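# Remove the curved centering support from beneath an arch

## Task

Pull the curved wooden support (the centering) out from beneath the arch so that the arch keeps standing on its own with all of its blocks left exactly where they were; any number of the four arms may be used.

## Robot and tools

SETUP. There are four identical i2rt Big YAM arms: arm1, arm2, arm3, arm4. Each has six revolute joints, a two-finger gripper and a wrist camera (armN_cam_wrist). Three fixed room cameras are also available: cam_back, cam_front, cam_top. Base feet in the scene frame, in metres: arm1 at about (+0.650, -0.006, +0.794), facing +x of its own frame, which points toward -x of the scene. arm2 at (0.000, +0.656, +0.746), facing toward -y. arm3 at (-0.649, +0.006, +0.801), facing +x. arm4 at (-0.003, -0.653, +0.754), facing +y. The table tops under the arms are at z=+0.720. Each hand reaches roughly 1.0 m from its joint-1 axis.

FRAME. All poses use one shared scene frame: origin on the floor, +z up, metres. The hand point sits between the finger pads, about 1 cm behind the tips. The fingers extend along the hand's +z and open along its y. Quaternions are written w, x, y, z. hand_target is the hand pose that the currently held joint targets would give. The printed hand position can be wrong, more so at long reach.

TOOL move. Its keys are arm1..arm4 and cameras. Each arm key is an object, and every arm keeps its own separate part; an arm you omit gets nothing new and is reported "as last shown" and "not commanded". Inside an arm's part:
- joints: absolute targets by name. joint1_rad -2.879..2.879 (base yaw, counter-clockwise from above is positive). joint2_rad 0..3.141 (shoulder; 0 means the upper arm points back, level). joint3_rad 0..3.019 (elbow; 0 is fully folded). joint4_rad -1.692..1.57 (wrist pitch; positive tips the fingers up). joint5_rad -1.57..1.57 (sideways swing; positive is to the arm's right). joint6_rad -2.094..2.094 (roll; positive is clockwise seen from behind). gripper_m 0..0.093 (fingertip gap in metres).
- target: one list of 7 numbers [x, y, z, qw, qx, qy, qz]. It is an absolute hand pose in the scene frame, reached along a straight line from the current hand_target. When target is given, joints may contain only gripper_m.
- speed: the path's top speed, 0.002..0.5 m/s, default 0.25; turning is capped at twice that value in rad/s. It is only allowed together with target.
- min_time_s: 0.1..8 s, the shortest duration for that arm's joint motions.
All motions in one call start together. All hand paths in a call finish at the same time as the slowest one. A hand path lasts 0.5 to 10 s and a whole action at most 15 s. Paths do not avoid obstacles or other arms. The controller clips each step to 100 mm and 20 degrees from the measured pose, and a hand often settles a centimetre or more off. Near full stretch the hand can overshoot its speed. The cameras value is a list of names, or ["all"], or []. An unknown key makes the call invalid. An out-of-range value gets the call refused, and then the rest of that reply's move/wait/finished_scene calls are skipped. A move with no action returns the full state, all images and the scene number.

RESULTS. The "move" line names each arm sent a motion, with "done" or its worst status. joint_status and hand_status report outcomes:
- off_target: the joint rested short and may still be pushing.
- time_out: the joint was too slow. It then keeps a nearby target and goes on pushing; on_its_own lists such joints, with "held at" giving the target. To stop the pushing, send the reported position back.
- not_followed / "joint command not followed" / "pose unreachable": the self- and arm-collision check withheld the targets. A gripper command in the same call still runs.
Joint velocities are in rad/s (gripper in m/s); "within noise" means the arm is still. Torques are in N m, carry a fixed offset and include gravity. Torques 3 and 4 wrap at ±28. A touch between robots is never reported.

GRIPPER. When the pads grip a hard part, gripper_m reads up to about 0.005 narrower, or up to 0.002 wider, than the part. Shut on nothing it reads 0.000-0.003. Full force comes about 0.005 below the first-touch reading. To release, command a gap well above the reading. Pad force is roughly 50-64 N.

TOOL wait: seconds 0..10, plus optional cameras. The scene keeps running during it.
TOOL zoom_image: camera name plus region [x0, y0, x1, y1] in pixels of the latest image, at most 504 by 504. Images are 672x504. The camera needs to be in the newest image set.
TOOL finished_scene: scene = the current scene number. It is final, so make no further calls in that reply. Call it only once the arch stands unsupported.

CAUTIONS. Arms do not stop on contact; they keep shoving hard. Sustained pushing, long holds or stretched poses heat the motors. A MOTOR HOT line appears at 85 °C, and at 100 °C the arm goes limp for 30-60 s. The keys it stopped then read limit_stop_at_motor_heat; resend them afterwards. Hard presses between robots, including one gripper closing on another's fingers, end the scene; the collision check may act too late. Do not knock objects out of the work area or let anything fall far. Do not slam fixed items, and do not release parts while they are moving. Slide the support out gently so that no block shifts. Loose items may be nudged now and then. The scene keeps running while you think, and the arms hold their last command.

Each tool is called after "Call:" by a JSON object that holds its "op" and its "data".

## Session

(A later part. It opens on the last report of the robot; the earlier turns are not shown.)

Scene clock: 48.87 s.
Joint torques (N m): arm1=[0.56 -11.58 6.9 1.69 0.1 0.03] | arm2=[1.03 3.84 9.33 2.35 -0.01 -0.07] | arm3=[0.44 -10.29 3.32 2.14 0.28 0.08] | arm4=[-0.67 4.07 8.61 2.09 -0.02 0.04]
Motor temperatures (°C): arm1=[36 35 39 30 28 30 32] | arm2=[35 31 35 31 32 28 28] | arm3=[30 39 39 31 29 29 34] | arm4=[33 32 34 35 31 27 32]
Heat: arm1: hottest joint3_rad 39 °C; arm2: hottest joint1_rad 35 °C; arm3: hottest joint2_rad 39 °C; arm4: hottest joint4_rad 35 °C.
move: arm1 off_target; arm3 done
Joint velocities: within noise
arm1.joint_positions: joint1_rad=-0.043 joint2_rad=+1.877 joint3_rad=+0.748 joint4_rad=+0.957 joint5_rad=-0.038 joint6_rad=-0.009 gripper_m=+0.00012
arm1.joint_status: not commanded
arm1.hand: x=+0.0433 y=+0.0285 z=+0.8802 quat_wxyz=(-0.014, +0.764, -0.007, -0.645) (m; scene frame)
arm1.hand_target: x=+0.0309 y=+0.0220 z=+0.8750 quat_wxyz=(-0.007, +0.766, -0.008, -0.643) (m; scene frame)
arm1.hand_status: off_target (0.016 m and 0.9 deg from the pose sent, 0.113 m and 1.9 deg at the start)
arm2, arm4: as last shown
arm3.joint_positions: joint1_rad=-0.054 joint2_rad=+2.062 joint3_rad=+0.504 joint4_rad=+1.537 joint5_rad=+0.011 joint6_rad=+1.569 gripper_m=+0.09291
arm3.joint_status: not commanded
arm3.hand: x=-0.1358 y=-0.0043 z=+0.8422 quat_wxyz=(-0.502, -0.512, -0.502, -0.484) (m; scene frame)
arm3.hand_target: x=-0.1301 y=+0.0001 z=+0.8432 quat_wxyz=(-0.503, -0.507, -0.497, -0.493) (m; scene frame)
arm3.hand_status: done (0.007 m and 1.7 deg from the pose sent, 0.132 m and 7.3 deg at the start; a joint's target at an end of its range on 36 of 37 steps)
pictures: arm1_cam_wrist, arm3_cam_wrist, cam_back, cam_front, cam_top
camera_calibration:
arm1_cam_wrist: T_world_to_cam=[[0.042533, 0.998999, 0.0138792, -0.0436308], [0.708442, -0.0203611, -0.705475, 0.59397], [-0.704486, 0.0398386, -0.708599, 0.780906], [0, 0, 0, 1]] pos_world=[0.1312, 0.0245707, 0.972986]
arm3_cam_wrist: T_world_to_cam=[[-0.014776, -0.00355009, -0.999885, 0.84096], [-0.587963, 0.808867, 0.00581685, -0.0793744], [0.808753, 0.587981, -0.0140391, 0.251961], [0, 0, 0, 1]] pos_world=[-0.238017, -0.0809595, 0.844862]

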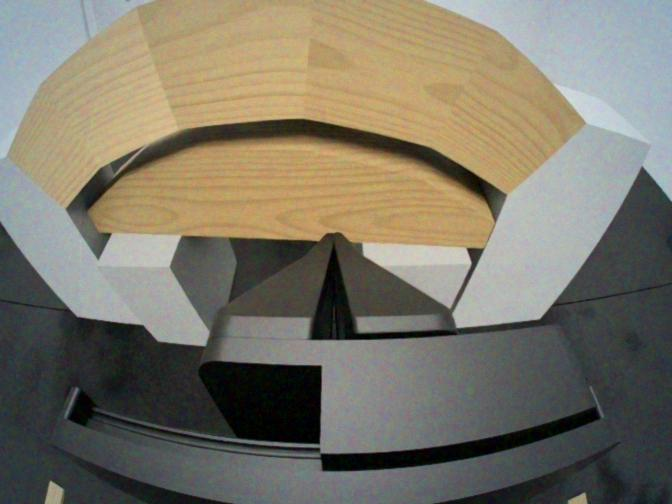

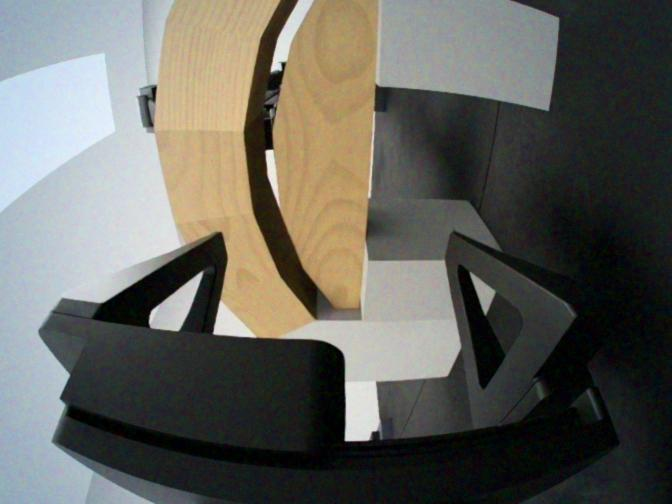

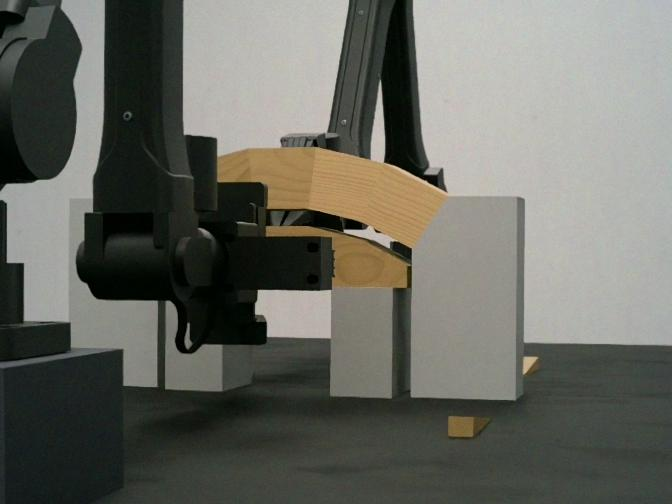

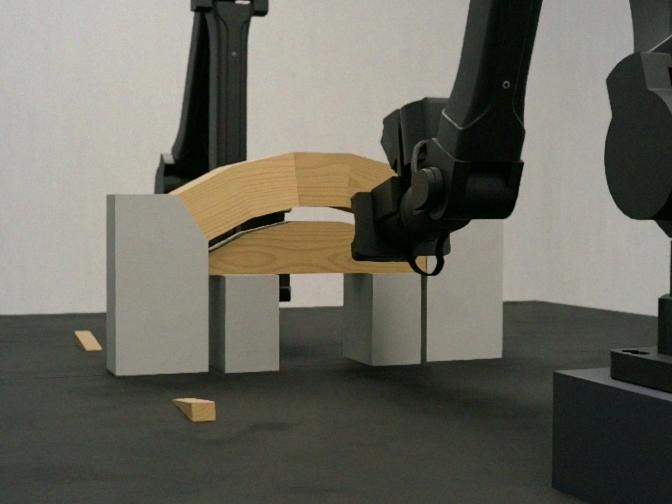

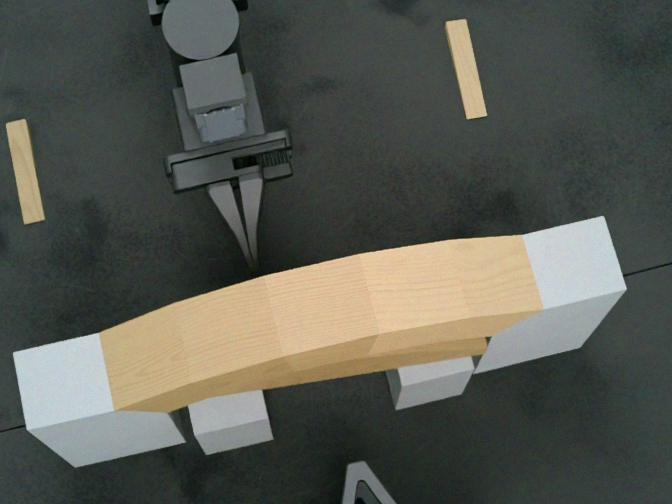

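Call:
{"op": "move", "data": {"arm1": {"target":[-0.015,0.026,0.872,0.0067,-0.7660,0.0080,0.6428],"speed":0.08}, "cameras": ["cam_top","cam_back"]}}

Scene clock: 50.27 s.
Joint torques (N m): arm1=[0.32 -12.28 8.53 1.62 -0.02 0.03] | arm2=[1.14 3.72 9.36 2.29 -0.04 -0.05] | arm3=[0.56 -10.4 3.34 2.15 0.27 0.08] | arm4=[-0.97 3.9 8.57 2.1 0 0.03]
Motor temperatures (°C): arm1=[36 35 39 30 28 30 32] | arm2=[35 31 35 31 32 28 28] | arm3=[30 39 38 31 29 29 34] | arm4=[33 32 35 35 31 27 32]
Heat: arm1: hottest joint3_rad 39 °C; arm2: hottest joint1_rad 35 °C; arm3: hottest joint2_rad 39 °C; arm4: hottest joint3_rad 35 °C.
move: arm1 off_target
Joint velocities: within noise
arm1.joint_positions: joint1_rad=-0.043 joint2_rad=+1.940 joint3_rad=+0.861 joint4_rad=+0.896 joint5_rad=-0.038 joint6_rad=-0.009 gripper_m=+0.00012
arm1.joint_status: not commanded
arm1.hand: x=+0.0059 y=+0.0311 z=+0.8741 quat_wxyz=(-0.013, +0.767, -0.008, -0.641) (m; scene frame)
arm1.hand_target: x=-0.0134 y=+0.0259 z=+0.8722 quat_wxyz=(-0.007, +0.766, -0.008, -0.643) (m; scene frame)
arm1.hand_status: off_target (0.022 m and 0.8 deg from the pose sent, 0.059 m and 0.9 deg at the start)
arm2, arm3, arm4: as last shown
pictures: cam_back, cam_top

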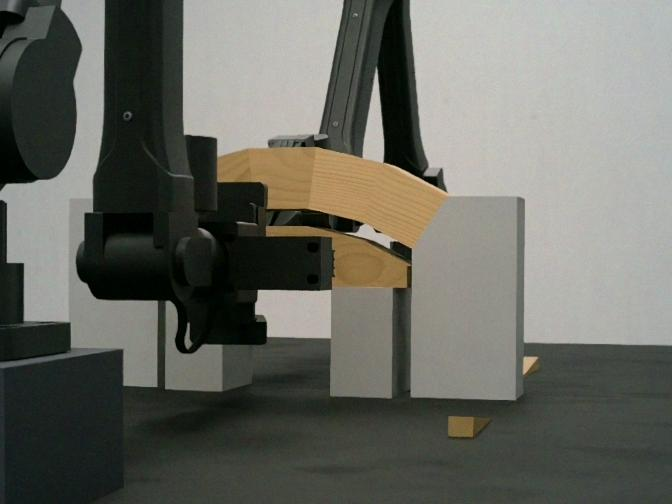

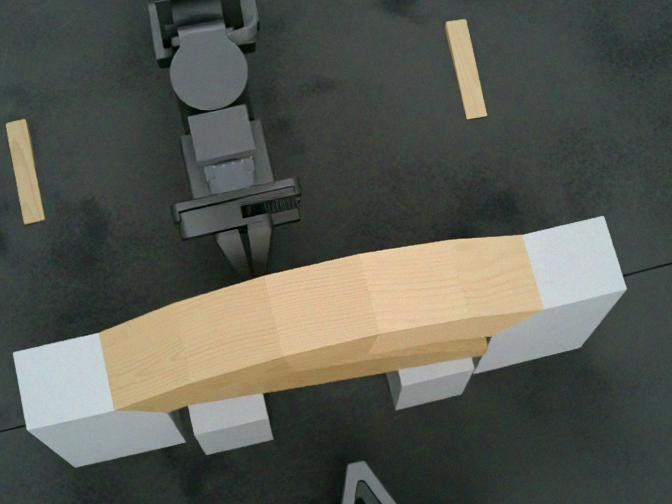

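Call:
{"op": "move", "data": {"arm1": {"target":[-0.035,0.026,0.872,0.0067,-0.7660,0.0080,0.6428],"speed":0.08}, "cameras": ["cam_top"]}}

Scene clock: 51.47 s.
Joint torques (N m): arm1=[0.44 -13.16 8.55 1.69 0.03 0.03] | arm2=[1.26 3.72 9.33 2.28 -0.02 -0.05] | arm3=[0.5 -10.4 3.34 2.15 0.28 0.08] | arm4=[-1.2 4.37 8.51 2 -0.03 0.04]
Motor temperatures (°C): arm1=[36 35 39 30 28 30 32] | arm2=[35 31 35 31 32 28 28] | arm3=[30 39 38 31 29 29 34] | arm4=[33 32 35 35 31 27 32]
Heat: arm1: hottest joint3_rad 39 °C; arm2: hottest joint1_rad 35 °C; arm3: hottest joint2_rad 39 °C; arm4: hottest joint3_rad 35 °C.
move: arm1 off_target
Joint velocities: within noise
arm1.joint_positions: joint1_rad=-0.043 joint2_rad=+1.970 joint3_rad=+0.926 joint4_rad=+0.862 joint5_rad=-0.038 joint6_rad=-0.009 gripper_m=+0.00012
arm1.joint_status: not commanded
arm1.hand: x=-0.0155 y=+0.0327 z=+0.8749 quat_wxyz=(-0.014, +0.767, -0.008, -0.641) (m; scene frame)
arm1.hand_target: x=-0.0335 y=+0.0259 z=+0.8723 quat_wxyz=(-0.007, +0.766, -0.008, -0.643) (m; scene frame)
arm1.hand_status: off_target (0.021 m and 0.8 deg from the pose sent, 0.041 m and 0.8 deg at the start)
arm2, arm3, arm4: as last shown
pictures: cam_top

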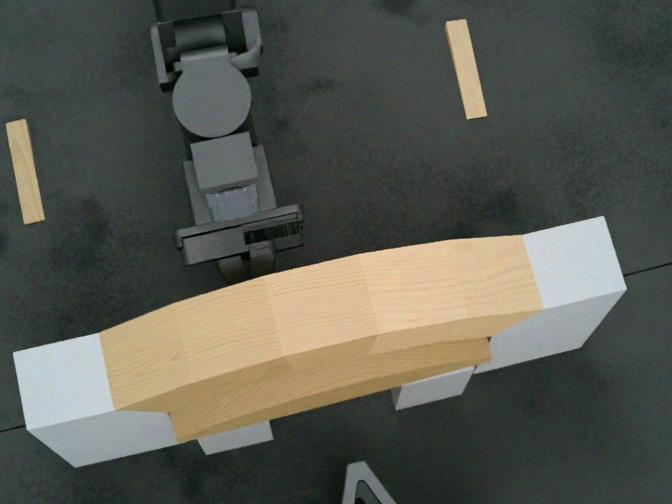

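Call:
{"op": "move", "data": {"arm3": {"target":[-0.095,0,0.846,0.5052,0.5052,0.4947,0.4947],"speed":0.2}, "cameras": ["arm3_cam_wrist","cam_top","arm1_cam_wrist"]}}

Scene clock: 52.83 s.
Joint torques (N m): arm1=[0.38 -13.22 8.57 1.68 0.03 0.03] | arm2=[1.14 3.72 9.29 2.28 -0.01 -0.06] | arm3=[0.56 -11.28 4.36 0.99 0.27 0.08] | arm4=[-1.55 3.78 8.59 2.15 -0.02 0]
Motor temperatures (°C): arm1=[36 35 39 30 28 30 32] | arm2=[35 31 35 31 32 28 28] | arm3=[30 39 38 31 29 29 34] | arm4=[33 32 35 35 31 27 32]
Heat: arm1: hottest joint3_rad 39 °C; arm2: hottest joint1_rad 35 °C; arm3: hottest joint2_rad 39 °C; arm4: hottest joint3_rad 35 °C.
move: arm3 done
Joint velocities: within noise
arm1, arm2, arm4: as last shown
arm3.joint_positions: joint1_rad=-0.054 joint2_rad=+2.065 joint3_rad=+0.593 joint4_rad=+1.484 joint5_rad=+0.012 joint6_rad=+1.569 gripper_m=+0.09291
arm3.joint_status: not commanded
arm3.hand: x=-0.1017 y=-0.0049 z=+0.8514 quat_wxyz=(-0.510, -0.504, -0.494, -0.492) (m; scene frame)
arm3.hand_target: x=-0.0953 y=+0.0001 z=+0.8461 quat_wxyz=(-0.505, -0.505, -0.495, -0.495) (m; scene frame)
arm3.hand_status: done (0.010 m and 0.7 deg from the pose sent, 0.041 m and 1.8 deg at the start)
pictures: arm1_cam_wrist, arm3_cam_wrist, cam_top
camera_calibration:
arm1_cam_wrist: T_world_to_cam=[[0.0431812, 0.998974, 0.0136759, -0.0450692], [0.715357, -0.0213603, -0.698432, 0.626054], [-0.697423, 0.0399423, -0.715546, 0.741725], [0, 0, 0, 1]] pos_world=[0.0713894, 0.0287694, 0.968611]
arm3_cam_wrist: T_world_to_cam=[[0.0187925, -0.00401905, -0.999815, 0.853985], [-0.587347, 0.809209, -0.0142926, -0.0417337], [0.809117, 0.587508, 0.0128465, 0.201977], [0, 0, 0, 1]] pos_world=[-0.203984, -0.0814595, 0.850636]

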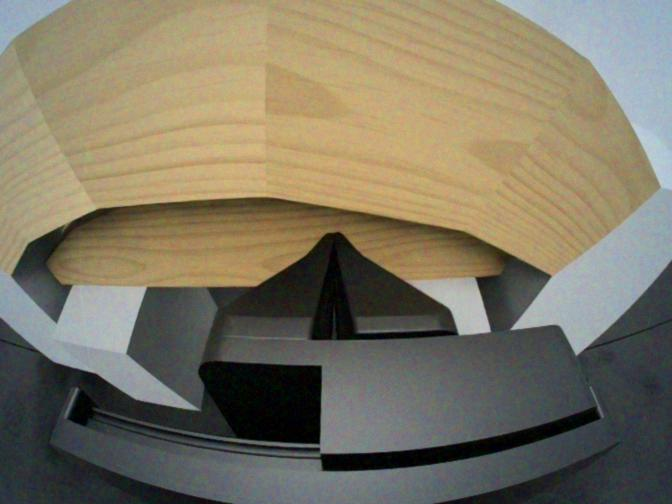

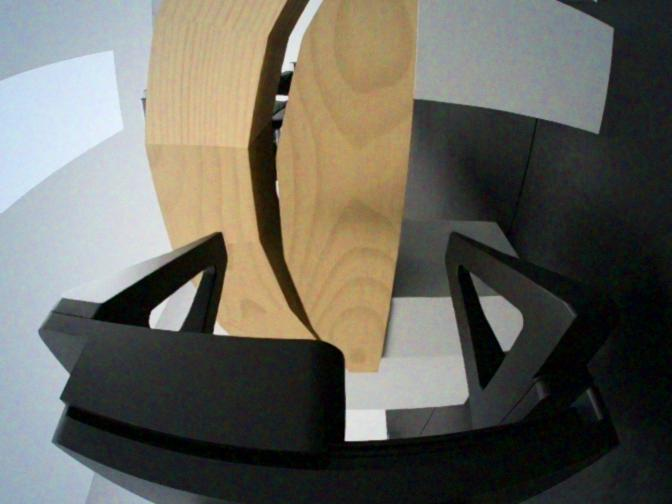

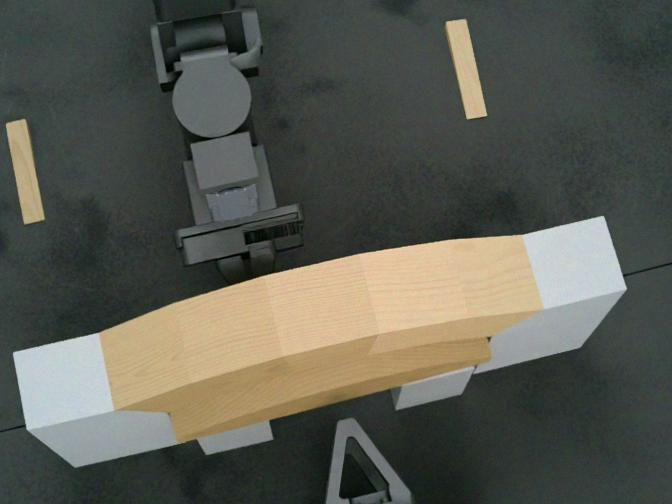

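Call:
{"op": "move", "data": {"arm3": {"target":[-0.061,0,0.840,0.5052,0.5052,0.4947,0.4947],"speed":0.12}, "cameras": ["arm3_cam_wrist","cam_top","cam_back"]}}

Scene clock: 57.27 s.
Joint torques (N m): arm1=[0.5 -13.1 8.57 1.66 0.02 0.03] | arm2=[1.14 3.78 9.4 2.25 -0.02 -0.07] | arm3=[0.5 -12.34 5.33 1.06 0.28 0.08] | arm4=[-0.97 4.31 8.54 2.11 -0.02 0.03]
Motor temperatures (°C): arm1=[36 35 40 30 28 30 32] | arm2=[35 31 35 31 32 28 28] | arm3=[30 39 38 31 29 29 34] | arm4=[33 32 35 35 31 27 32]
Heat: arm1: hottest joint3_rad 40 °C; arm2: hottest joint1_rad 35 °C; arm3: hottest joint2_rad 39 °C; arm4: hottest joint3_rad 35 °C.
move: arm3 off_target
Joint velocities: within noise
arm1, arm2, arm4: as last shown
arm3.joint_positions: joint1_rad=-0.054 joint2_rad=+2.100 joint3_rad=+0.687 joint4_rad=+1.422 joint5_rad=+0.013 joint6_rad=+1.569 gripper_m=+0.09291
arm3.joint_status: not commanded
arm3.hand: x=-0.0691 y=-0.0053 z=+0.8448 quat_wxyz=(-0.509, -0.504, -0.495, -0.491) (m; scene frame)
arm3.hand_target: x=-0.0613 y=+0.0000 z=+0.8402 quat_wxyz=(-0.505, -0.505, -0.495, -0.495) (m; scene frame)
arm3.hand_status: off_target (0.011 m and 0.6 deg from the pose sent, 0.043 m and 0.7 deg at the start)
pictures: arm3_cam_wrist, cam_back, cam_top
camera_calibration:
arm3_cam_wrist: T_world_to_cam=[[0.0157679, -0.00403812, -0.999868, 0.846598], [-0.587097, 0.809419, -0.0125275, -0.0237046], [0.809363, 0.587217, 0.0103921, 0.178068], [0, 0, 0, 1]] pos_world=[-0.171388, -0.0819593, 0.844339]

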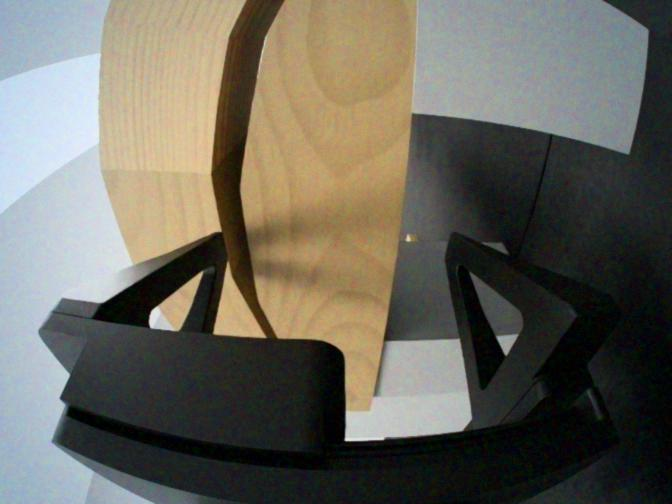

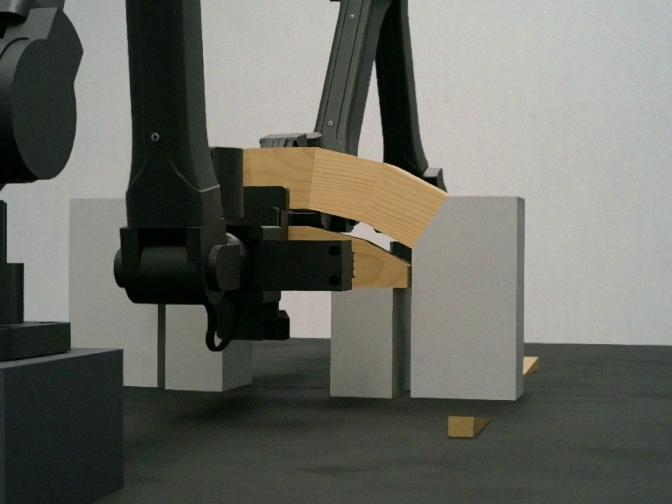

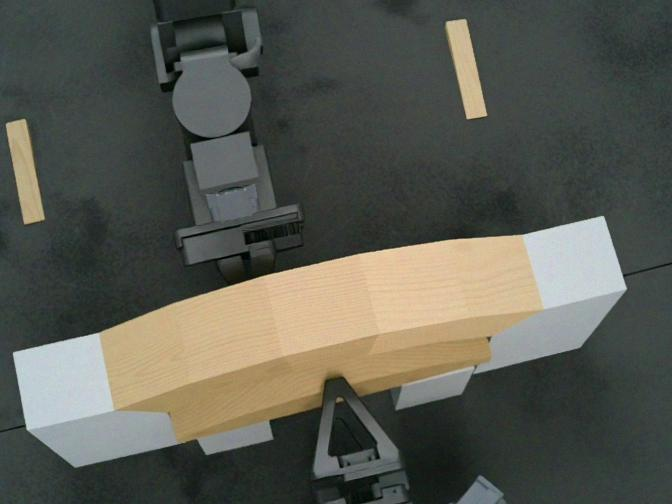

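Call:
{"op": "move", "data": {"arm3": {"joints":{"gripper_m":0.062},"min_time_s":0.8}}}

Call:
{"op": "move", "data": {"arm3": {"joints":{"gripper_m":0.048},"min_time_s":0.8}, "cameras": ["arm3_cam_wrist","cam_back"]}}

Scene clock: 58.13 s.
Joint torques (N m): arm1=[0.5 -13.16 8.58 1.62 0.04 0.03] | arm2=[0.97 3.66 9.39 2.29 -0.01 -0.05] | arm3=[0.44 -12.4 5.22 0.79 0.27 0.08] | arm4=[-1.08 3.9 8.53 2.06 -0.01 0.05]
Motor temperatures (°C): arm1=[36 35 40 30 28 30 32] | arm2=[35 31 35 31 32 28 28] | arm3=[30 39 38 31 29 29 34] | arm4=[33 32 35 35 31 27 32]
Heat: arm1: hottest joint3_rad 40 °C; arm2: hottest joint1_rad 35 °C; arm3: hottest joint2_rad 39 °C; arm4: hottest joint3_rad 35 °C.
move: arm3 done
Joint velocities: within noise
arm1: as last shown
arm2.joint_positions: joint1_rad=+0.031 joint2_rad=+0.603 joint3_rad=+1.457 joint4_rad=-1.387 joint5_rad=-0.263 joint6_rad=+0.761 gripper_m=+0.09396
arm2.joint_status: not commanded
arm2.hand: x=+0.0421 y=+0.4486 z=+1.3126 quat_wxyz=(-0.497, -0.768, -0.393, +0.094) (m; scene frame)
arm2.hand_target: x=+0.0421 y=+0.4516 z=+1.3209 quat_wxyz=(-0.505, -0.763, -0.391, +0.098) (m; scene frame)
arm2.hand_status: not commanded
arm3.joint_positions: joint1_rad=-0.054 joint2_rad=+2.100 joint3_rad=+0.688 joint4_rad=+1.428 joint5_rad=+0.013 joint6_rad=+1.569 gripper_m=+0.06215
arm3.joint_status: all done
arm3.hand: x=-0.0686 y=-0.0053 z=+0.8467 quat_wxyz=(-0.511, -0.502, -0.493, -0.493) (m; scene frame)
arm3.hand_target: x=-0.0613 y=+0.0000 z=+0.8401 quat_wxyz=(-0.505, -0.505, -0.495, -0.495) (m; scene frame)
arm3.hand_status: not commanded
arm4.joint_positions: joint1_rad=-0.454 joint2_rad=+0.631 joint3_rad=+1.450 joint4_rad=-1.565 joint5_rad=-0.075 joint6_rad=-0.150 gripper_m=+0.09396
arm4.joint_status: not commanded
arm4.hand: x=+0.0668 y=-0.4724 z=+1.2759 quat_wxyz=(-0.346, +0.552, -0.728, -0.214) (m; scene frame)
arm4.hand_target: x=+0.0658 y=-0.4742 z=+1.2836 quat_wxyz=(-0.354, +0.550, -0.724, -0.218) (m; scene frame)
arm4.hand_status: not commanded
pictures: none

Scene clock: 58.60 s.
Joint torques (N m): arm1=[0.5 -13.16 8.55 1.65 0.03 0.04] | arm2=[1.26 3.72 9.33 2.33 -0.02 -0.07] | arm3=[0.56 -12.34 5.22 0.49 0.27 0.07] | arm4=[-0.91 3.96 8.64 2.1 0.02 0.01]
Motor temperatures (°C): arm1=[36 35 40 30 28 30 32] | arm2=[35 31 35 31 32 28 28] | arm3=[30 39 38 31 29 29 34] | arm4=[33 32 35 35 31 27 32]
Heat: arm1: hottest joint3_rad 40 °C; arm2: hottest joint1_rad 35 °C; arm3: hottest joint2_rad 39 °C; arm4: hottest joint3_rad 35 °C.
move: arm3 off_target
Joint velocities: within noise
arm1, arm2, arm4: as last shown
arm3.joint_positions: joint1_rad=-0.054 joint2_rad=+2.100 joint3_rad=+0.689 joint4_rad=+1.435 joint5_rad=+0.013 joint6_rad=+1.570 gripper_m=+0.05608
arm3.joint_status: gripper_m off_target (ended at +0.05610, target +0.04800)
arm3.hand: x=-0.0685 y=-0.0053 z=+0.8484 quat_wxyz=(-0.513, -0.501, -0.491, -0.495) (m; scene frame)
arm3.hand_target: x=-0.0613 y=+0.0000 z=+0.8402 quat_wxyz=(-0.505, -0.505, -0.495, -0.495) (m; scene frame)
arm3.hand_status: not commanded
pictures: arm3_cam_wrist, cam_back
camera_calibration:
arm3_cam_wrist: T_world_to_cam=[[0.0302648, -0.00342732, -0.999536, 0.850923], [-0.586934, 0.809374, -0.0205469, -0.0165639], [0.809069, 0.587283, 0.0224839, 0.167349], [0, 0, 0, 1]] pos_world=[-0.170872, -0.0819587, 0.846426]

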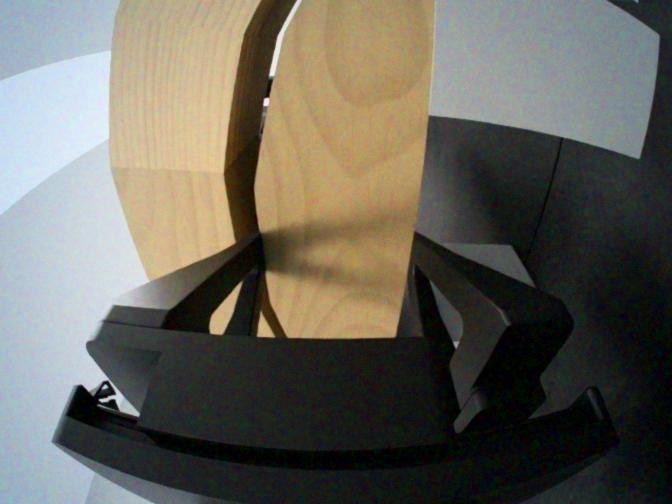

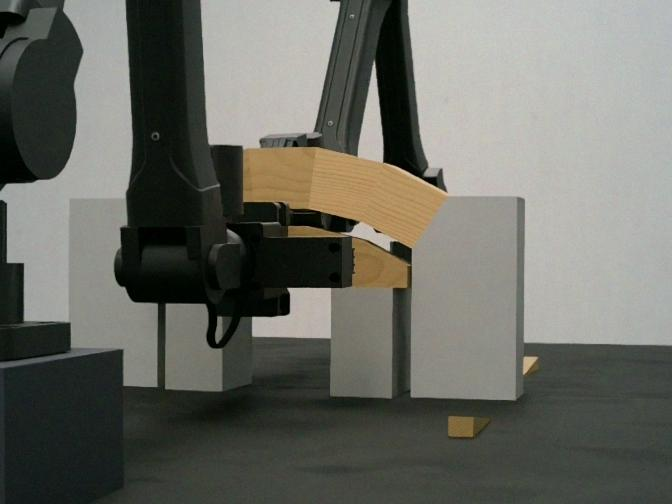

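Call:
{"op": "move", "data": {"arm3": {"target":[-0.115,0.001,0.848,0.5052,0.5052,0.4947,0.4947],"speed":0.08}, "cameras": ["arm3_cam_wrist","cam_top"]}}

Scene clock: 60.00 s.
Joint torques (N m): arm1=[0.5 -13.8 7.49 1.72 0.04 0.04] | arm2=[1.32 3.6 9.28 2.19 -0.02 -0.04] | arm3=[0.56 -13.68 -0.01 1.74 0.28 0.08] | arm4=[-0.91 4.31 8.55 2.04 -0.01 0.05]
Motor temperatures (°C): arm1=[36 35 40 30 28 30 32] | arm2=[35 31 35 31 32 28 28] | arm3=[30 39 38 31 29 29 34] | arm4=[33 32 35 35 31 27 32]
Heat: arm1: hottest joint3_rad 40 °C; arm2: hottest joint1_rad 35 °C; arm3: hottest joint2_rad 39 °C; arm4: hottest joint3_rad 35 °C.
move: arm3 off_target
Joint velocities: within noise
arm1.joint_positions: joint1_rad=-0.042 joint2_rad=+1.975 joint3_rad=+0.942 joint4_rad=+0.861 joint5_rad=-0.038 joint6_rad=-0.009 gripper_m=+0.00012
arm1.joint_status: not commanded
arm1.hand: x=-0.0211 y=+0.0325 z=+0.8782 quat_wxyz=(-0.014, +0.764, -0.007, -0.645) (m; scene frame)
arm1.hand_target: x=-0.0335 y=+0.0257 z=+0.8725 quat_wxyz=(-0.007, +0.766, -0.008, -0.643) (m; scene frame)
arm1.hand_status: not commanded
arm2, arm4: as last shown
arm3.joint_positions: joint1_rad=-0.053 joint2_rad=+2.079 joint3_rad=+0.586 joint4_rad=+1.510 joint5_rad=+0.014 joint6_rad=+1.570 gripper_m=+0.05608
arm3.joint_status: not commanded
arm3.hand: x=-0.1057 y=-0.0045 z=+0.8485 quat_wxyz=(-0.511, -0.503, -0.492, -0.493) (m; scene frame)
arm3.hand_target: x=-0.1148 y=+0.0008 z=+0.8480 quat_wxyz=(-0.505, -0.505, -0.495, -0.495) (m; scene frame)
arm3.hand_status: off_target (0.011 m and 0.8 deg from the pose sent, 0.047 m and 1.1 deg at the start)
pictures: arm3_cam_wrist, cam_top
camera_calibration:
arm3_cam_wrist: T_world_to_cam=[[0.0238004, -0.00338479, -0.999711, 0.851561], [-0.586678, 0.809648, -0.0167085, -0.0422346], [0.809471, 0.586906, 0.0172841, 0.201286], [0, 0, 0, 1]] pos_world=[-0.20798, -0.0810583, 0.84713]

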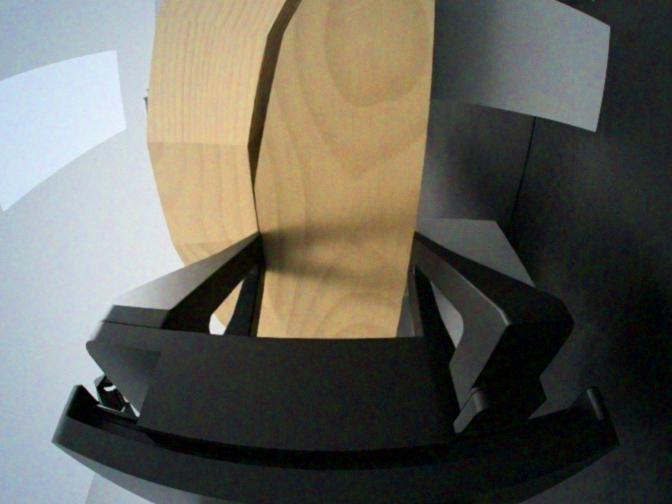

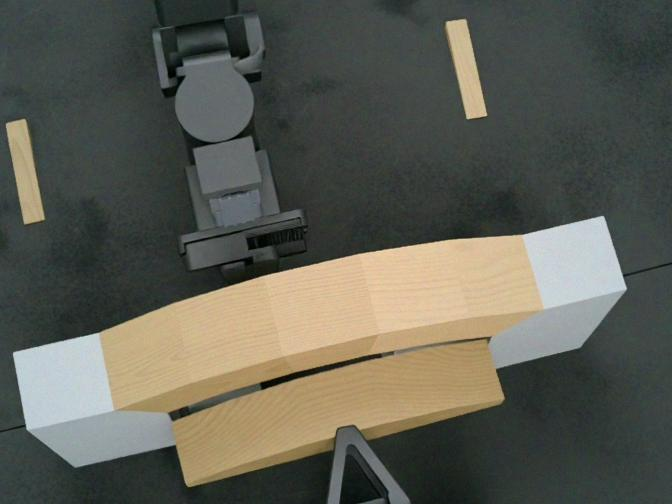

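Call:
{"op": "move", "data": {"arm3": {"target":[-0.24,0.0,0.88,0.5052,0.5052,0.4947,0.4947],"speed":0.2}}}

Call:
{"op": "move", "data": {"arm3": {"target":[-0.27,0.005,0.84,0,0.7414,0.6711,0],"speed":0.4}, "arm1": {"target":[0.2,0.02,0.90,0.0067,-0.7660,0.0080,0.6428],"speed":0.3}, "cameras": ["cam_top","cam_back","arm3_cam_wrist"]}}

Scene clock: 61.50 s.
Joint torques (N m): arm1=[0.21 -13.86 7.49 1.72 0.03 0.03] | arm2=[1.2 3.72 9.35 2.32 -0.02 -0.06] | arm3=[0.03 -11.4 0.92 2.43 0.07 0.09] | arm4=[-1.32 3.9 8.61 2.17 0 0.05]
Motor temperatures (°C): arm1=[36 35 41 30 28 30 32] | arm2=[35 31 35 31 32 28 28] | arm3=[30 39 38 31 29 29 34] | arm4=[33 32 35 35 31 27 32]
Heat: arm1: hottest joint3_rad 41 °C; arm2: hottest joint1_rad 35 °C; arm3: hottest joint2_rad 39 °C; arm4: hottest joint3_rad 35 °C.
move: arm3 off_target
Joint velocities: within noise
arm1, arm2, arm4: as last shown
arm3.joint_positions: joint1_rad=-0.052 joint2_rad=+1.862 joint3_rad=+0.194 joint4_rad=+1.531 joint5_rad=+0.013 joint6_rad=+1.569 gripper_m=+0.05608
arm3.joint_status: not commanded
arm3.hand: x=-0.2447 y=-0.0019 z=+0.8575 quat_wxyz=(-0.471, -0.539, -0.530, -0.454) (m; scene frame)
arm3.hand_target: x=-0.2400 y=-0.0001 z=+0.8801 quat_wxyz=(-0.486, -0.524, -0.513, -0.476) (m; scene frame)
arm3.hand_status: off_target (0.023 m and 8.3 deg from the pose sent, 0.138 m and 0.8 deg at the start; a joint's target at an end of its range on 35 of 40 steps)
pictures: none

Scene clock: 64.30 s.
Joint torques (N m): arm1=[-1.49 -8.76 2.61 3.37 -0.13 -0.03] | arm2=[1.03 3.55 9.4 2.26 -0.01 -0.05] | arm3=[-0.09 -9.58 13.18 -0.8 0.07 0.2] | arm4=[-1.26 4.19 8.69 2.09 0.01 0.02]
Motor temperatures (°C): arm1=[36 35 40 30 28 30 32] | arm2=[35 31 36 31 32 28 28] | arm3=[30 39 39 31 29 29 34] | arm4=[33 32 35 35 31 27 32]
Heat: arm1: hottest joint3_rad 40 °C; arm2: hottest joint3_rad 36 °C; arm3: hottest joint2_rad 39 °C; arm4: hottest joint3_rad 35 °C.
move: arm1 off_target; arm3 off_target
Joint velocities: within noise
arm1.joint_positions: joint1_rad=-0.043 joint2_rad=+1.580 joint3_rad=+0.325 joint4_rad=+1.047 joint5_rad=-0.059 joint6_rad=-0.009 gripper_m=+0.00012
arm1.joint_status: not commanded
arm1.hand: x=+0.1970 y=+0.0145 z=+0.8904 quat_wxyz=(-0.005, +0.775, -0.002, -0.632) (m; scene frame)
arm1.hand_target: x=+0.1999 y=+0.0199 z=+0.8999 quat_wxyz=(-0.007, +0.766, -0.008, -0.643) (m; scene frame)
arm1.hand_status: off_target (0.011 m and 1.8 deg from the pose sent, 0.223 m and 0.9 deg at the start)
arm2, arm4: as last shown
arm3.joint_positions: joint1_rad=-0.044 joint2_rad=+1.504 joint3_rad=+0.819 joint4_rad=-0.930 joint5_rad=-0.003 joint6_rad=+1.655 gripper_m=+0.05608
arm3.joint_status: not commanded
arm3.hand: x=-0.3000 y=+0.0040 z=+0.8217 quat_wxyz=(+0.016, -0.738, -0.674, +0.020) (m; scene frame)
arm3.hand_target: x=-0.2714 y=+0.0049 z=+0.8406 quat_wxyz=(+0.000, -0.741, -0.671, +0.000) (m; scene frame)
arm3.hand_status: off_target (0.035 m and 3.0 deg from the pose sent, 0.032 m and 81.8 deg at the start)
pictures: arm3_cam_wrist, cam_back, cam_top
camera_calibration:
arm3_cam_wrist: T_world_to_cam=[[-0.994727, 0.095378, 0.0376985, -0.328866], [0.0987616, 0.791757, 0.602799, -0.466995], [0.0276457, 0.603344, -0.797002, 0.788559], [0, 0, 0, 1]] pos_world=[-0.302811, -0.0746584, 0.922385]

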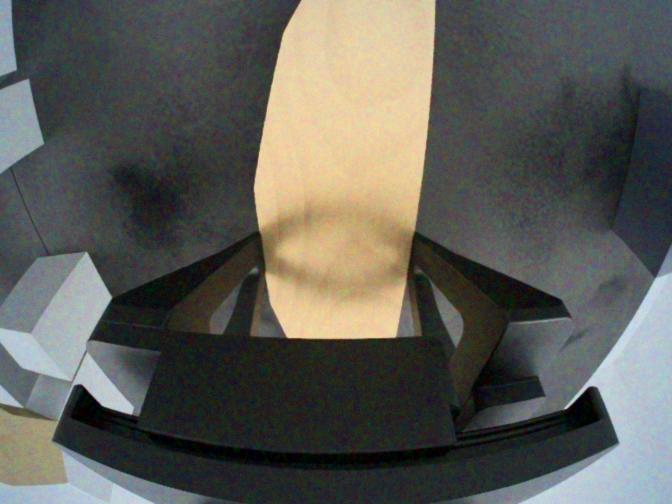

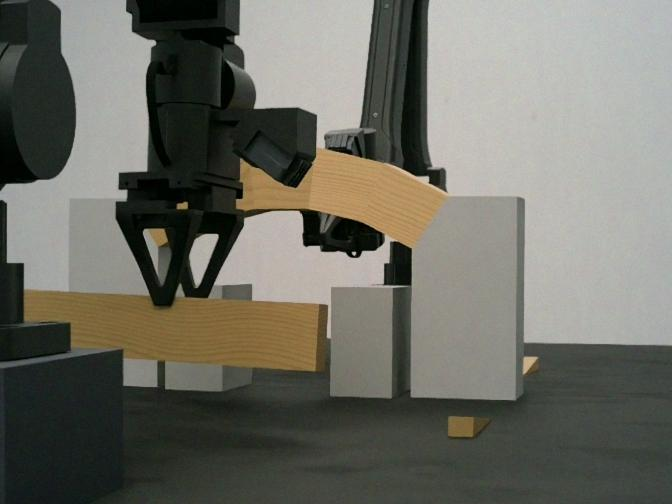

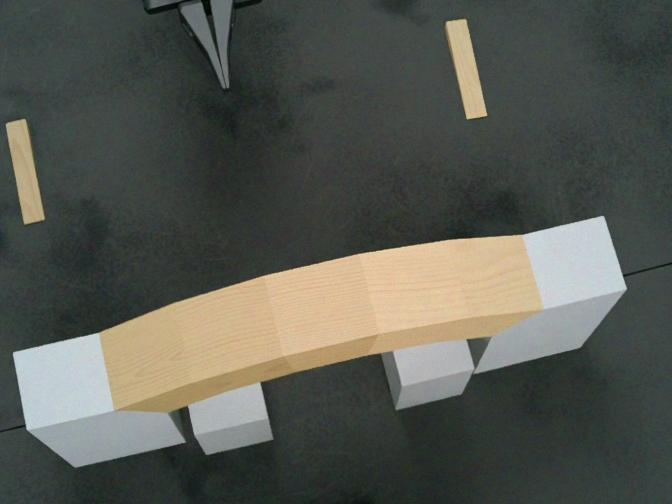

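Call:
{"op": "move", "data": {"arm3": {"target":[-0.28,0.005,0.795,0,0.7414,0.6711,0],"speed":0.15}}}

Call:
{"op": "move", "data": {"arm3": {"target":[-0.28,0.005,0.775,0,0.7414,0.6711,0],"speed":0.05}}}

Call:
{"op": "move", "data": {"arm3": {"target":[-0.28,0.005,0.766,0,0.7414,0.6711,0],"speed":0.04}, "cameras": ["cam_back","cam_front"]}}

Scene clock: 65.70 s.
Joint torques (N m): arm1=[-1.55 -8.7 2.56 3.4 -0.13 -0.02] | arm2=[1.03 3.55 9.37 2.28 -0.01 -0.05] | arm3=[-0.09 -10.34 7.95 0.13 0.09 0.19] | arm4=[-0.56 4.31 8.64 2.04 -0.02 0.03]
Motor temperatures (°C): arm1=[36 35 40 30 28 30 32] | arm2=[35 31 36 31 32 28 28] | arm3=[30 39 39 31 29 29 35] | arm4=[33 32 35 35 31 27 32]
Heat: arm1: hottest joint3_rad 40 °C; arm2: hottest joint3_rad 36 °C; arm3: hottest joint2_rad 39 °C; arm4: hottest joint3_rad 35 °C.
move: arm3 done
Joint velocities: within noise
arm1, arm2, arm4: as last shown
arm3.joint_positions: joint1_rad=-0.044 joint2_rad=+1.577 joint3_rad=+0.800 joint4_rad=-0.810 joint5_rad=-0.003 joint6_rad=+1.656 gripper_m=+0.05608
arm3.joint_status: not commanded
arm3.hand: x=-0.2888 y=+0.0038 z=+0.7914 quat_wxyz=(+0.007, -0.739, -0.674, +0.010) (m; scene frame)
arm3.hand_target: x=-0.2801 y=+0.0049 z=+0.7951 quat_wxyz=(+0.000, -0.741, -0.671, +0.000) (m; scene frame)
arm3.hand_status: done (0.010 m and 1.4 deg from the pose sent, 0.033 m and 3.0 deg at the start)
pictures: none

Scene clock: 66.77 s.
Joint torques (N m): arm1=[-1.49 -8.64 2.58 3.38 -0.13 -0.03] | arm2=[1.03 3.78 9.31 2.28 0 -0.06] | arm3=[-0.03 -10.58 7.25 0.29 0.1 0.17] | arm4=[-0.91 4.13 8.66 2.17 -0.02 0.03]
Motor temperatures (°C): arm1=[36 35 40 30 28 30 32] | arm2=[35 31 36 31 32 28 28] | arm3=[30 39 39 31 29 29 35] | arm4=[33 32 35 35 31 27 32]
Heat: arm1: hottest joint3_rad 40 °C; arm2: hottest joint3_rad 36 °C; arm3: hottest joint2_rad 39 °C; arm4: hottest joint3_rad 35 °C.
move: arm3 done
Joint velocities: within noise
arm1, arm2, arm4: as last shown
arm3.joint_positions: joint1_rad=-0.044 joint2_rad=+1.619 joint3_rad=+0.787 joint4_rad=-0.752 joint5_rad=-0.004 joint6_rad=+1.659 gripper_m=+0.05608
arm3.joint_status: not commanded
arm3.hand: x=-0.2877 y=+0.0037 z=+0.7733 quat_wxyz=(+0.006, -0.740, -0.673, +0.009) (m; scene frame)
arm3.hand_target: x=-0.2801 y=+0.0050 z=+0.7751 quat_wxyz=(+0.000, -0.741, -0.671, +0.000) (m; scene frame)
arm3.hand_status: done (0.008 m and 1.3 deg from the pose sent, 0.019 m and 1.4 deg at the start)
pictures: none

Scene clock: 67.73 s.
Joint torques (N m): arm1=[-1.44 -8.76 2.56 3.4 -0.14 -0.02] | arm2=[1.08 3.6 9.33 2.26 -0.02 -0.07] | arm3=[-0.09 -9 6.71 0.66 0.11 0.14] | arm4=[-1.32 3.96 8.64 2.19 -0.02 0.02]
Motor temperatures (°C): arm1=[36 35 40 30 28 30 31] | arm2=[35 31 36 31 32 28 28] | arm3=[30 39 39 31 29 29 35] | arm4=[33 32 35 35 31 27 32]
Heat: arm1: hottest joint3_rad 40 °C; arm2: hottest joint3_rad 36 °C; arm3: hottest joint2_rad 39 °C; arm4: hottest joint3_rad 35 °C.
move: arm3 done
Joint velocities: within noise
arm1, arm2, arm4: as last shown
arm3.joint_positions: joint1_rad=-0.044 joint2_rad=+1.623 joint3_rad=+0.787 joint4_rad=-0.732 joint5_rad=-0.004 joint6_rad=+1.662 gripper_m=+0.05608
arm3.joint_status: not commanded
arm3.hand: x=-0.2834 y=+0.0037 z=+0.7721 quat_wxyz=(+0.001, -0.740, -0.672, +0.003) (m; scene frame)
arm3.hand_target: x=-0.2802 y=+0.0049 z=+0.7661 quat_wxyz=(+0.000, -0.741, -0.671, +0.000) (m; scene frame)
arm3.hand_status: done (0.007 m and 0.4 deg from the pose sent, 0.011 m and 1.3 deg at the start)
pictures: cam_back, cam_front

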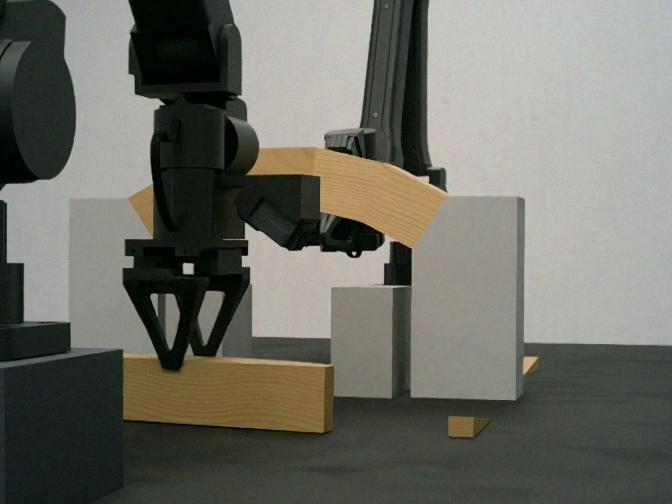

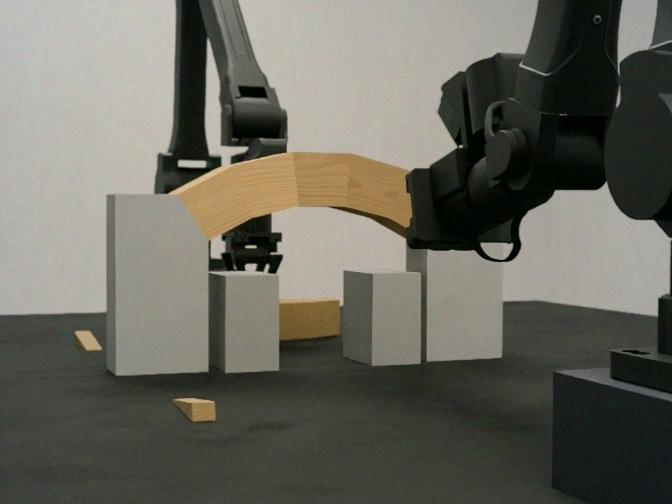

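Call:
{"op": "move", "data": {"arm3": {"target":[-0.28,0.005,0.755,0,0.7414,0.6711,0],"speed":0.04}}}

Call:
{"op": "move", "data": {"arm3": {"joints":{"gripper_m":0.058},"min_time_s":0.5}}}

Call:
{"op": "move", "data": {"arm3": {"joints":{"gripper_m":0.085},"min_time_s":0.8}}}

Call:
{"op": "move", "data": {"arm3": {"target":[-0.28,0.005,0.86,0,0.7414,0.6711,0],"speed":0.2}, "cameras": ["cam_back","cam_top","cam_front","arm3_cam_wrist"]}}

Scene clock: 68.97 s.
Joint torques (N m): arm1=[-1.49 -8.7 2.54 3.43 -0.13 -0.02] | arm2=[1.2 3.66 9.35 2.26 -0.03 -0.06] | arm3=[-0.03 -6.89 6.38 1.7 0.11 0.13] | arm4=[-1.14 4.19 8.61 2.24 -0.01 0.03]
Motor temperatures (°C): arm1=[36 35 40 30 28 30 31] | arm2=[35 31 36 31 32 28 28] | arm3=[30 39 39 31 29 29 35] | arm4=[33 32 35 35 31 27 32]
Heat: arm1: hottest joint3_rad 40 °C; arm2: hottest joint3_rad 36 °C; arm3: hottest joint2_rad 39 °C; arm4: hottest joint3_rad 35 °C.
move: arm3 off_target
Joint velocities: within noise
arm1: as last shown
arm2.joint_positions: joint1_rad=+0.031 joint2_rad=+0.603 joint3_rad=+1.457 joint4_rad=-1.387 joint5_rad=-0.263 joint6_rad=+0.761 gripper_m=+0.09396
arm2.joint_status: not commanded
arm2.hand: x=+0.0421 y=+0.4486 z=+1.3126 quat_wxyz=(-0.497, -0.768, -0.393, +0.094) (m; scene frame)
arm2.hand_target: x=+0.0421 y=+0.4516 z=+1.3209 quat_wxyz=(-0.505, -0.763, -0.391, +0.098) (m; scene frame)
arm2.hand_status: not commanded
arm3.joint_positions: joint1_rad=-0.044 joint2_rad=+1.623 joint3_rad=+0.782 joint4_rad=-0.725 joint5_rad=-0.004 joint6_rad=+1.662 gripper_m=+0.05608
arm3.joint_status: not commanded
arm3.hand: x=-0.2841 y=+0.0037 z=+0.7708 quat_wxyz=(+0.000, -0.741, -0.672, +0.002) (m; scene frame)
arm3.hand_target: x=-0.2809 y=+0.0049 z=+0.7558 quat_wxyz=(+0.000, -0.741, -0.671, +0.000) (m; scene frame)
arm3.hand_status: off_target (0.016 m and 0.3 deg from the pose sent, 0.017 m and 0.4 deg at the start)
arm4.joint_positions: joint1_rad=-0.454 joint2_rad=+0.631 joint3_rad=+1.450 joint4_rad=-1.565 joint5_rad=-0.075 joint6_rad=-0.150 gripper_m=+0.09396
arm4.joint_status: not commanded
arm4.hand: x=+0.0668 y=-0.4724 z=+1.2759 quat_wxyz=(-0.346, +0.552, -0.728, -0.214) (m; scene frame)
arm4.hand_target: x=+0.0658 y=-0.4742 z=+1.2836 quat_wxyz=(-0.354, +0.550, -0.724, -0.218) (m; scene frame)
arm4.hand_status: not commanded
pictures: none

Scene clock: 69.73 s.
Joint torques (N m): arm1=[-1.49 -8.64 2.59 3.43 -0.13 -0.02] | arm2=[1.08 3.6 9.31 2.25 -0.01 -0.06] | arm3=[-0.15 -7.12 6.35 1.21 0.11 0.12] | arm4=[-1.32 4.25 8.58 2.09 0.01 0.04]
Motor temperatures (°C): arm1=[36 35 40 30 28 30 31] | arm2=[35 31 36 31 32 28 28] | arm3=[30 39 39 31 29 29 35] | arm4=[33 32 35 35 31 27 32]
Heat: arm1: hottest joint3_rad 40 °C; arm2: hottest joint3_rad 36 °C; arm3: hottest joint2_rad 39 °C; arm4: hottest joint3_rad 35 °C.
move: arm3 done
Joint velocities: within noise
arm1, arm2, arm4: as last shown
arm3.joint_positions: joint1_rad=-0.044 joint2_rad=+1.624 joint3_rad=+0.782 joint4_rad=-0.713 joint5_rad=-0.004 joint6_rad=+1.662 gripper_m=+0.05809
arm3.joint_status: all done
arm3.hand: x=-0.2812 y=+0.0036 z=+0.7706 quat_wxyz=(-0.004, -0.741, -0.672, -0.002) (m; scene frame)
arm3.hand_target: x=-0.2807 y=+0.0049 z=+0.7559 quat_wxyz=(+0.000, -0.741, -0.671, +0.000) (m; scene frame)
arm3.hand_status: not commanded
pictures: none

Scene clock: 70.33 s.
Joint torques (N m): arm1=[-1.61 -8.64 2.55 3.36 -0.13 -0.03] | arm2=[1.14 3.66 9.35 2.3 -0.01 -0.07] | arm3=[0.03 -9.82 6.11 0.23 0.12 0.13] | arm4=[-0.91 3.78 8.62 2.1 -0.01 0.04]
Motor temperatures (°C): arm1=[36 35 40 30 28 30 31] | arm2=[35 31 36 31 32 28 28] | arm3=[30 39 39 31 29 29 35] | arm4=[33 32 35 35 31 27 32]
Heat: arm1: hottest joint3_rad 40 °C; arm2: hottest joint3_rad 36 °C; arm3: hottest joint2_rad 39 °C; arm4: hottest joint3_rad 35 °C.
move: arm3 done
Joint velocities: within noise
arm1, arm2, arm4: as last shown
arm3.joint_positions: joint1_rad=-0.044 joint2_rad=+1.656 joint3_rad=+0.782 joint4_rad=-0.690 joint5_rad=-0.004 joint6_rad=+1.662 gripper_m=+0.08483
arm3.joint_status: all done
arm3.hand: x=-0.2808 y=+0.0036 z=+0.7596 quat_wxyz=(-0.001, -0.741, -0.672, +0.001) (m; scene frame)
arm3.hand_target: x=-0.2807 y=+0.0050 z=+0.7559 quat_wxyz=(+0.000, -0.741, -0.671, +0.000) (m; scene frame)
arm3.hand_status: not commanded
pictures: none

Scene clock: 71.70 s.
Joint torques (N m): arm1=[-1.49 -8.76 2.56 3.38 -0.14 -0.03] | arm2=[1.14 3.9 9.28 2.32 -0.03 -0.06] | arm3=[-0.21 -10.52 11.89 -0.7 0.11 0.11] | arm4=[-0.73 4.48 8.54 1.99 -0.01 0.04]
Motor temperatures (°C): arm1=[36 35 40 30 28 30 31] | arm2=[35 31 36 31 32 28 28] | arm3=[30 39 39 31 29 29 34] | arm4=[33 32 35 35 31 27 32]
Heat: arm1: hottest joint3_rad 40 °C; arm2: hottest joint3_rad 36 °C; arm3: hottest joint2_rad 39 °C; arm4: hottest joint3_rad 35 °C.
move: arm3 off_target
Joint velocities: within noise
arm1, arm2, arm4: as last shown
arm3.joint_positions: joint1_rad=-0.044 joint2_rad=+1.463 joint3_rad=+0.840 joint4_rad=-0.988 joint5_rad=-0.004 joint6_rad=+1.662 gripper_m=+0.08493
arm3.joint_status: not commanded
arm3.hand: x=-0.3001 y=+0.0043 z=+0.8421 quat_wxyz=(+0.015, -0.741, -0.672, +0.018) (m; scene frame)
arm3.hand_target: x=-0.2807 y=+0.0050 z=+0.8602 quat_wxyz=(+0.000, -0.741, -0.671, +0.000) (m; scene frame)
arm3.hand_status: off_target (0.027 m and 2.7 deg from the pose sent, 0.100 m and 0.2 deg at the start)
pictures: arm3_cam_wrist, cam_back, cam_front, cam_top
camera_calibration:
arm3_cam_wrist: T_world_to_cam=[[-0.994206, 0.102255, 0.0331363, -0.325797], [0.101454, 0.790828, 0.603571, -0.479261], [0.035513, 0.603436, -0.796621, 0.806676], [0, 0, 0, 1]] pos_world=[-0.303934, -0.0744495, 0.942678]

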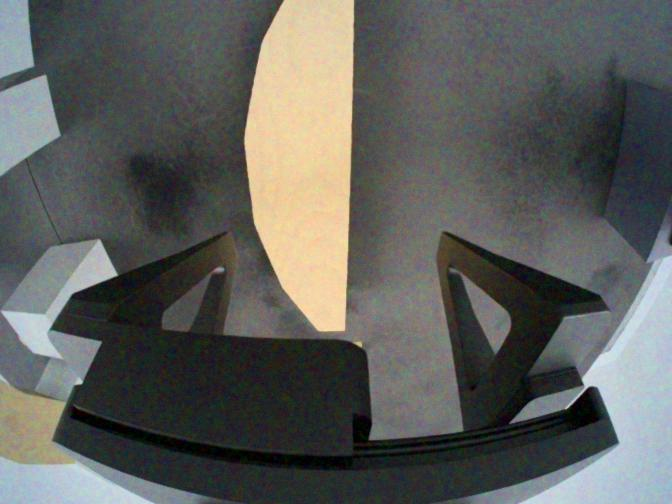

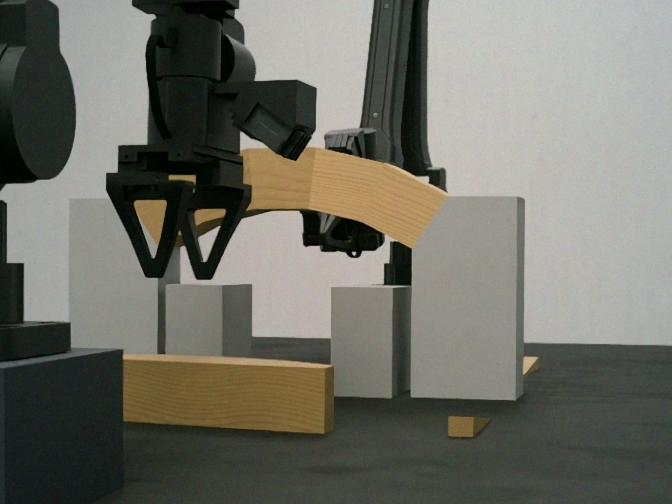

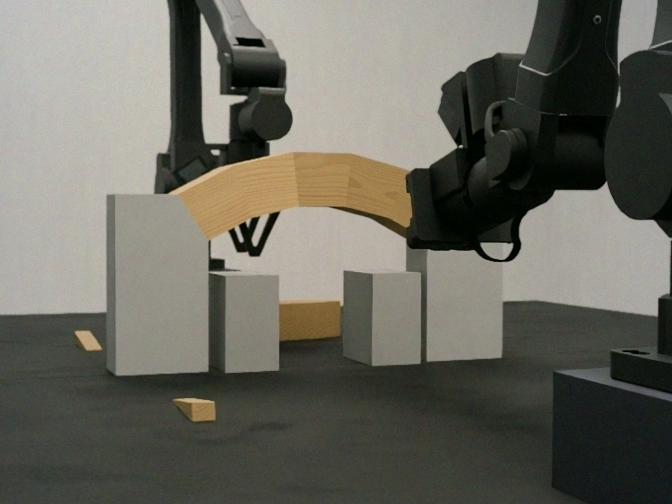

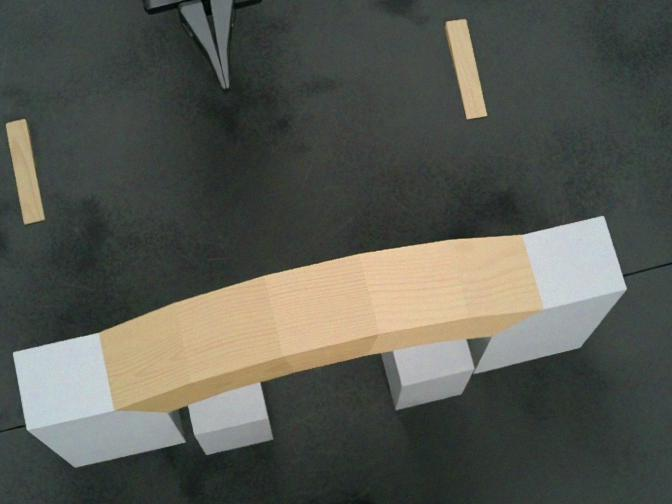

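Call:
{"op": "finished_scene", "data": {"scene": 2}}

The scene is finished: the task was done.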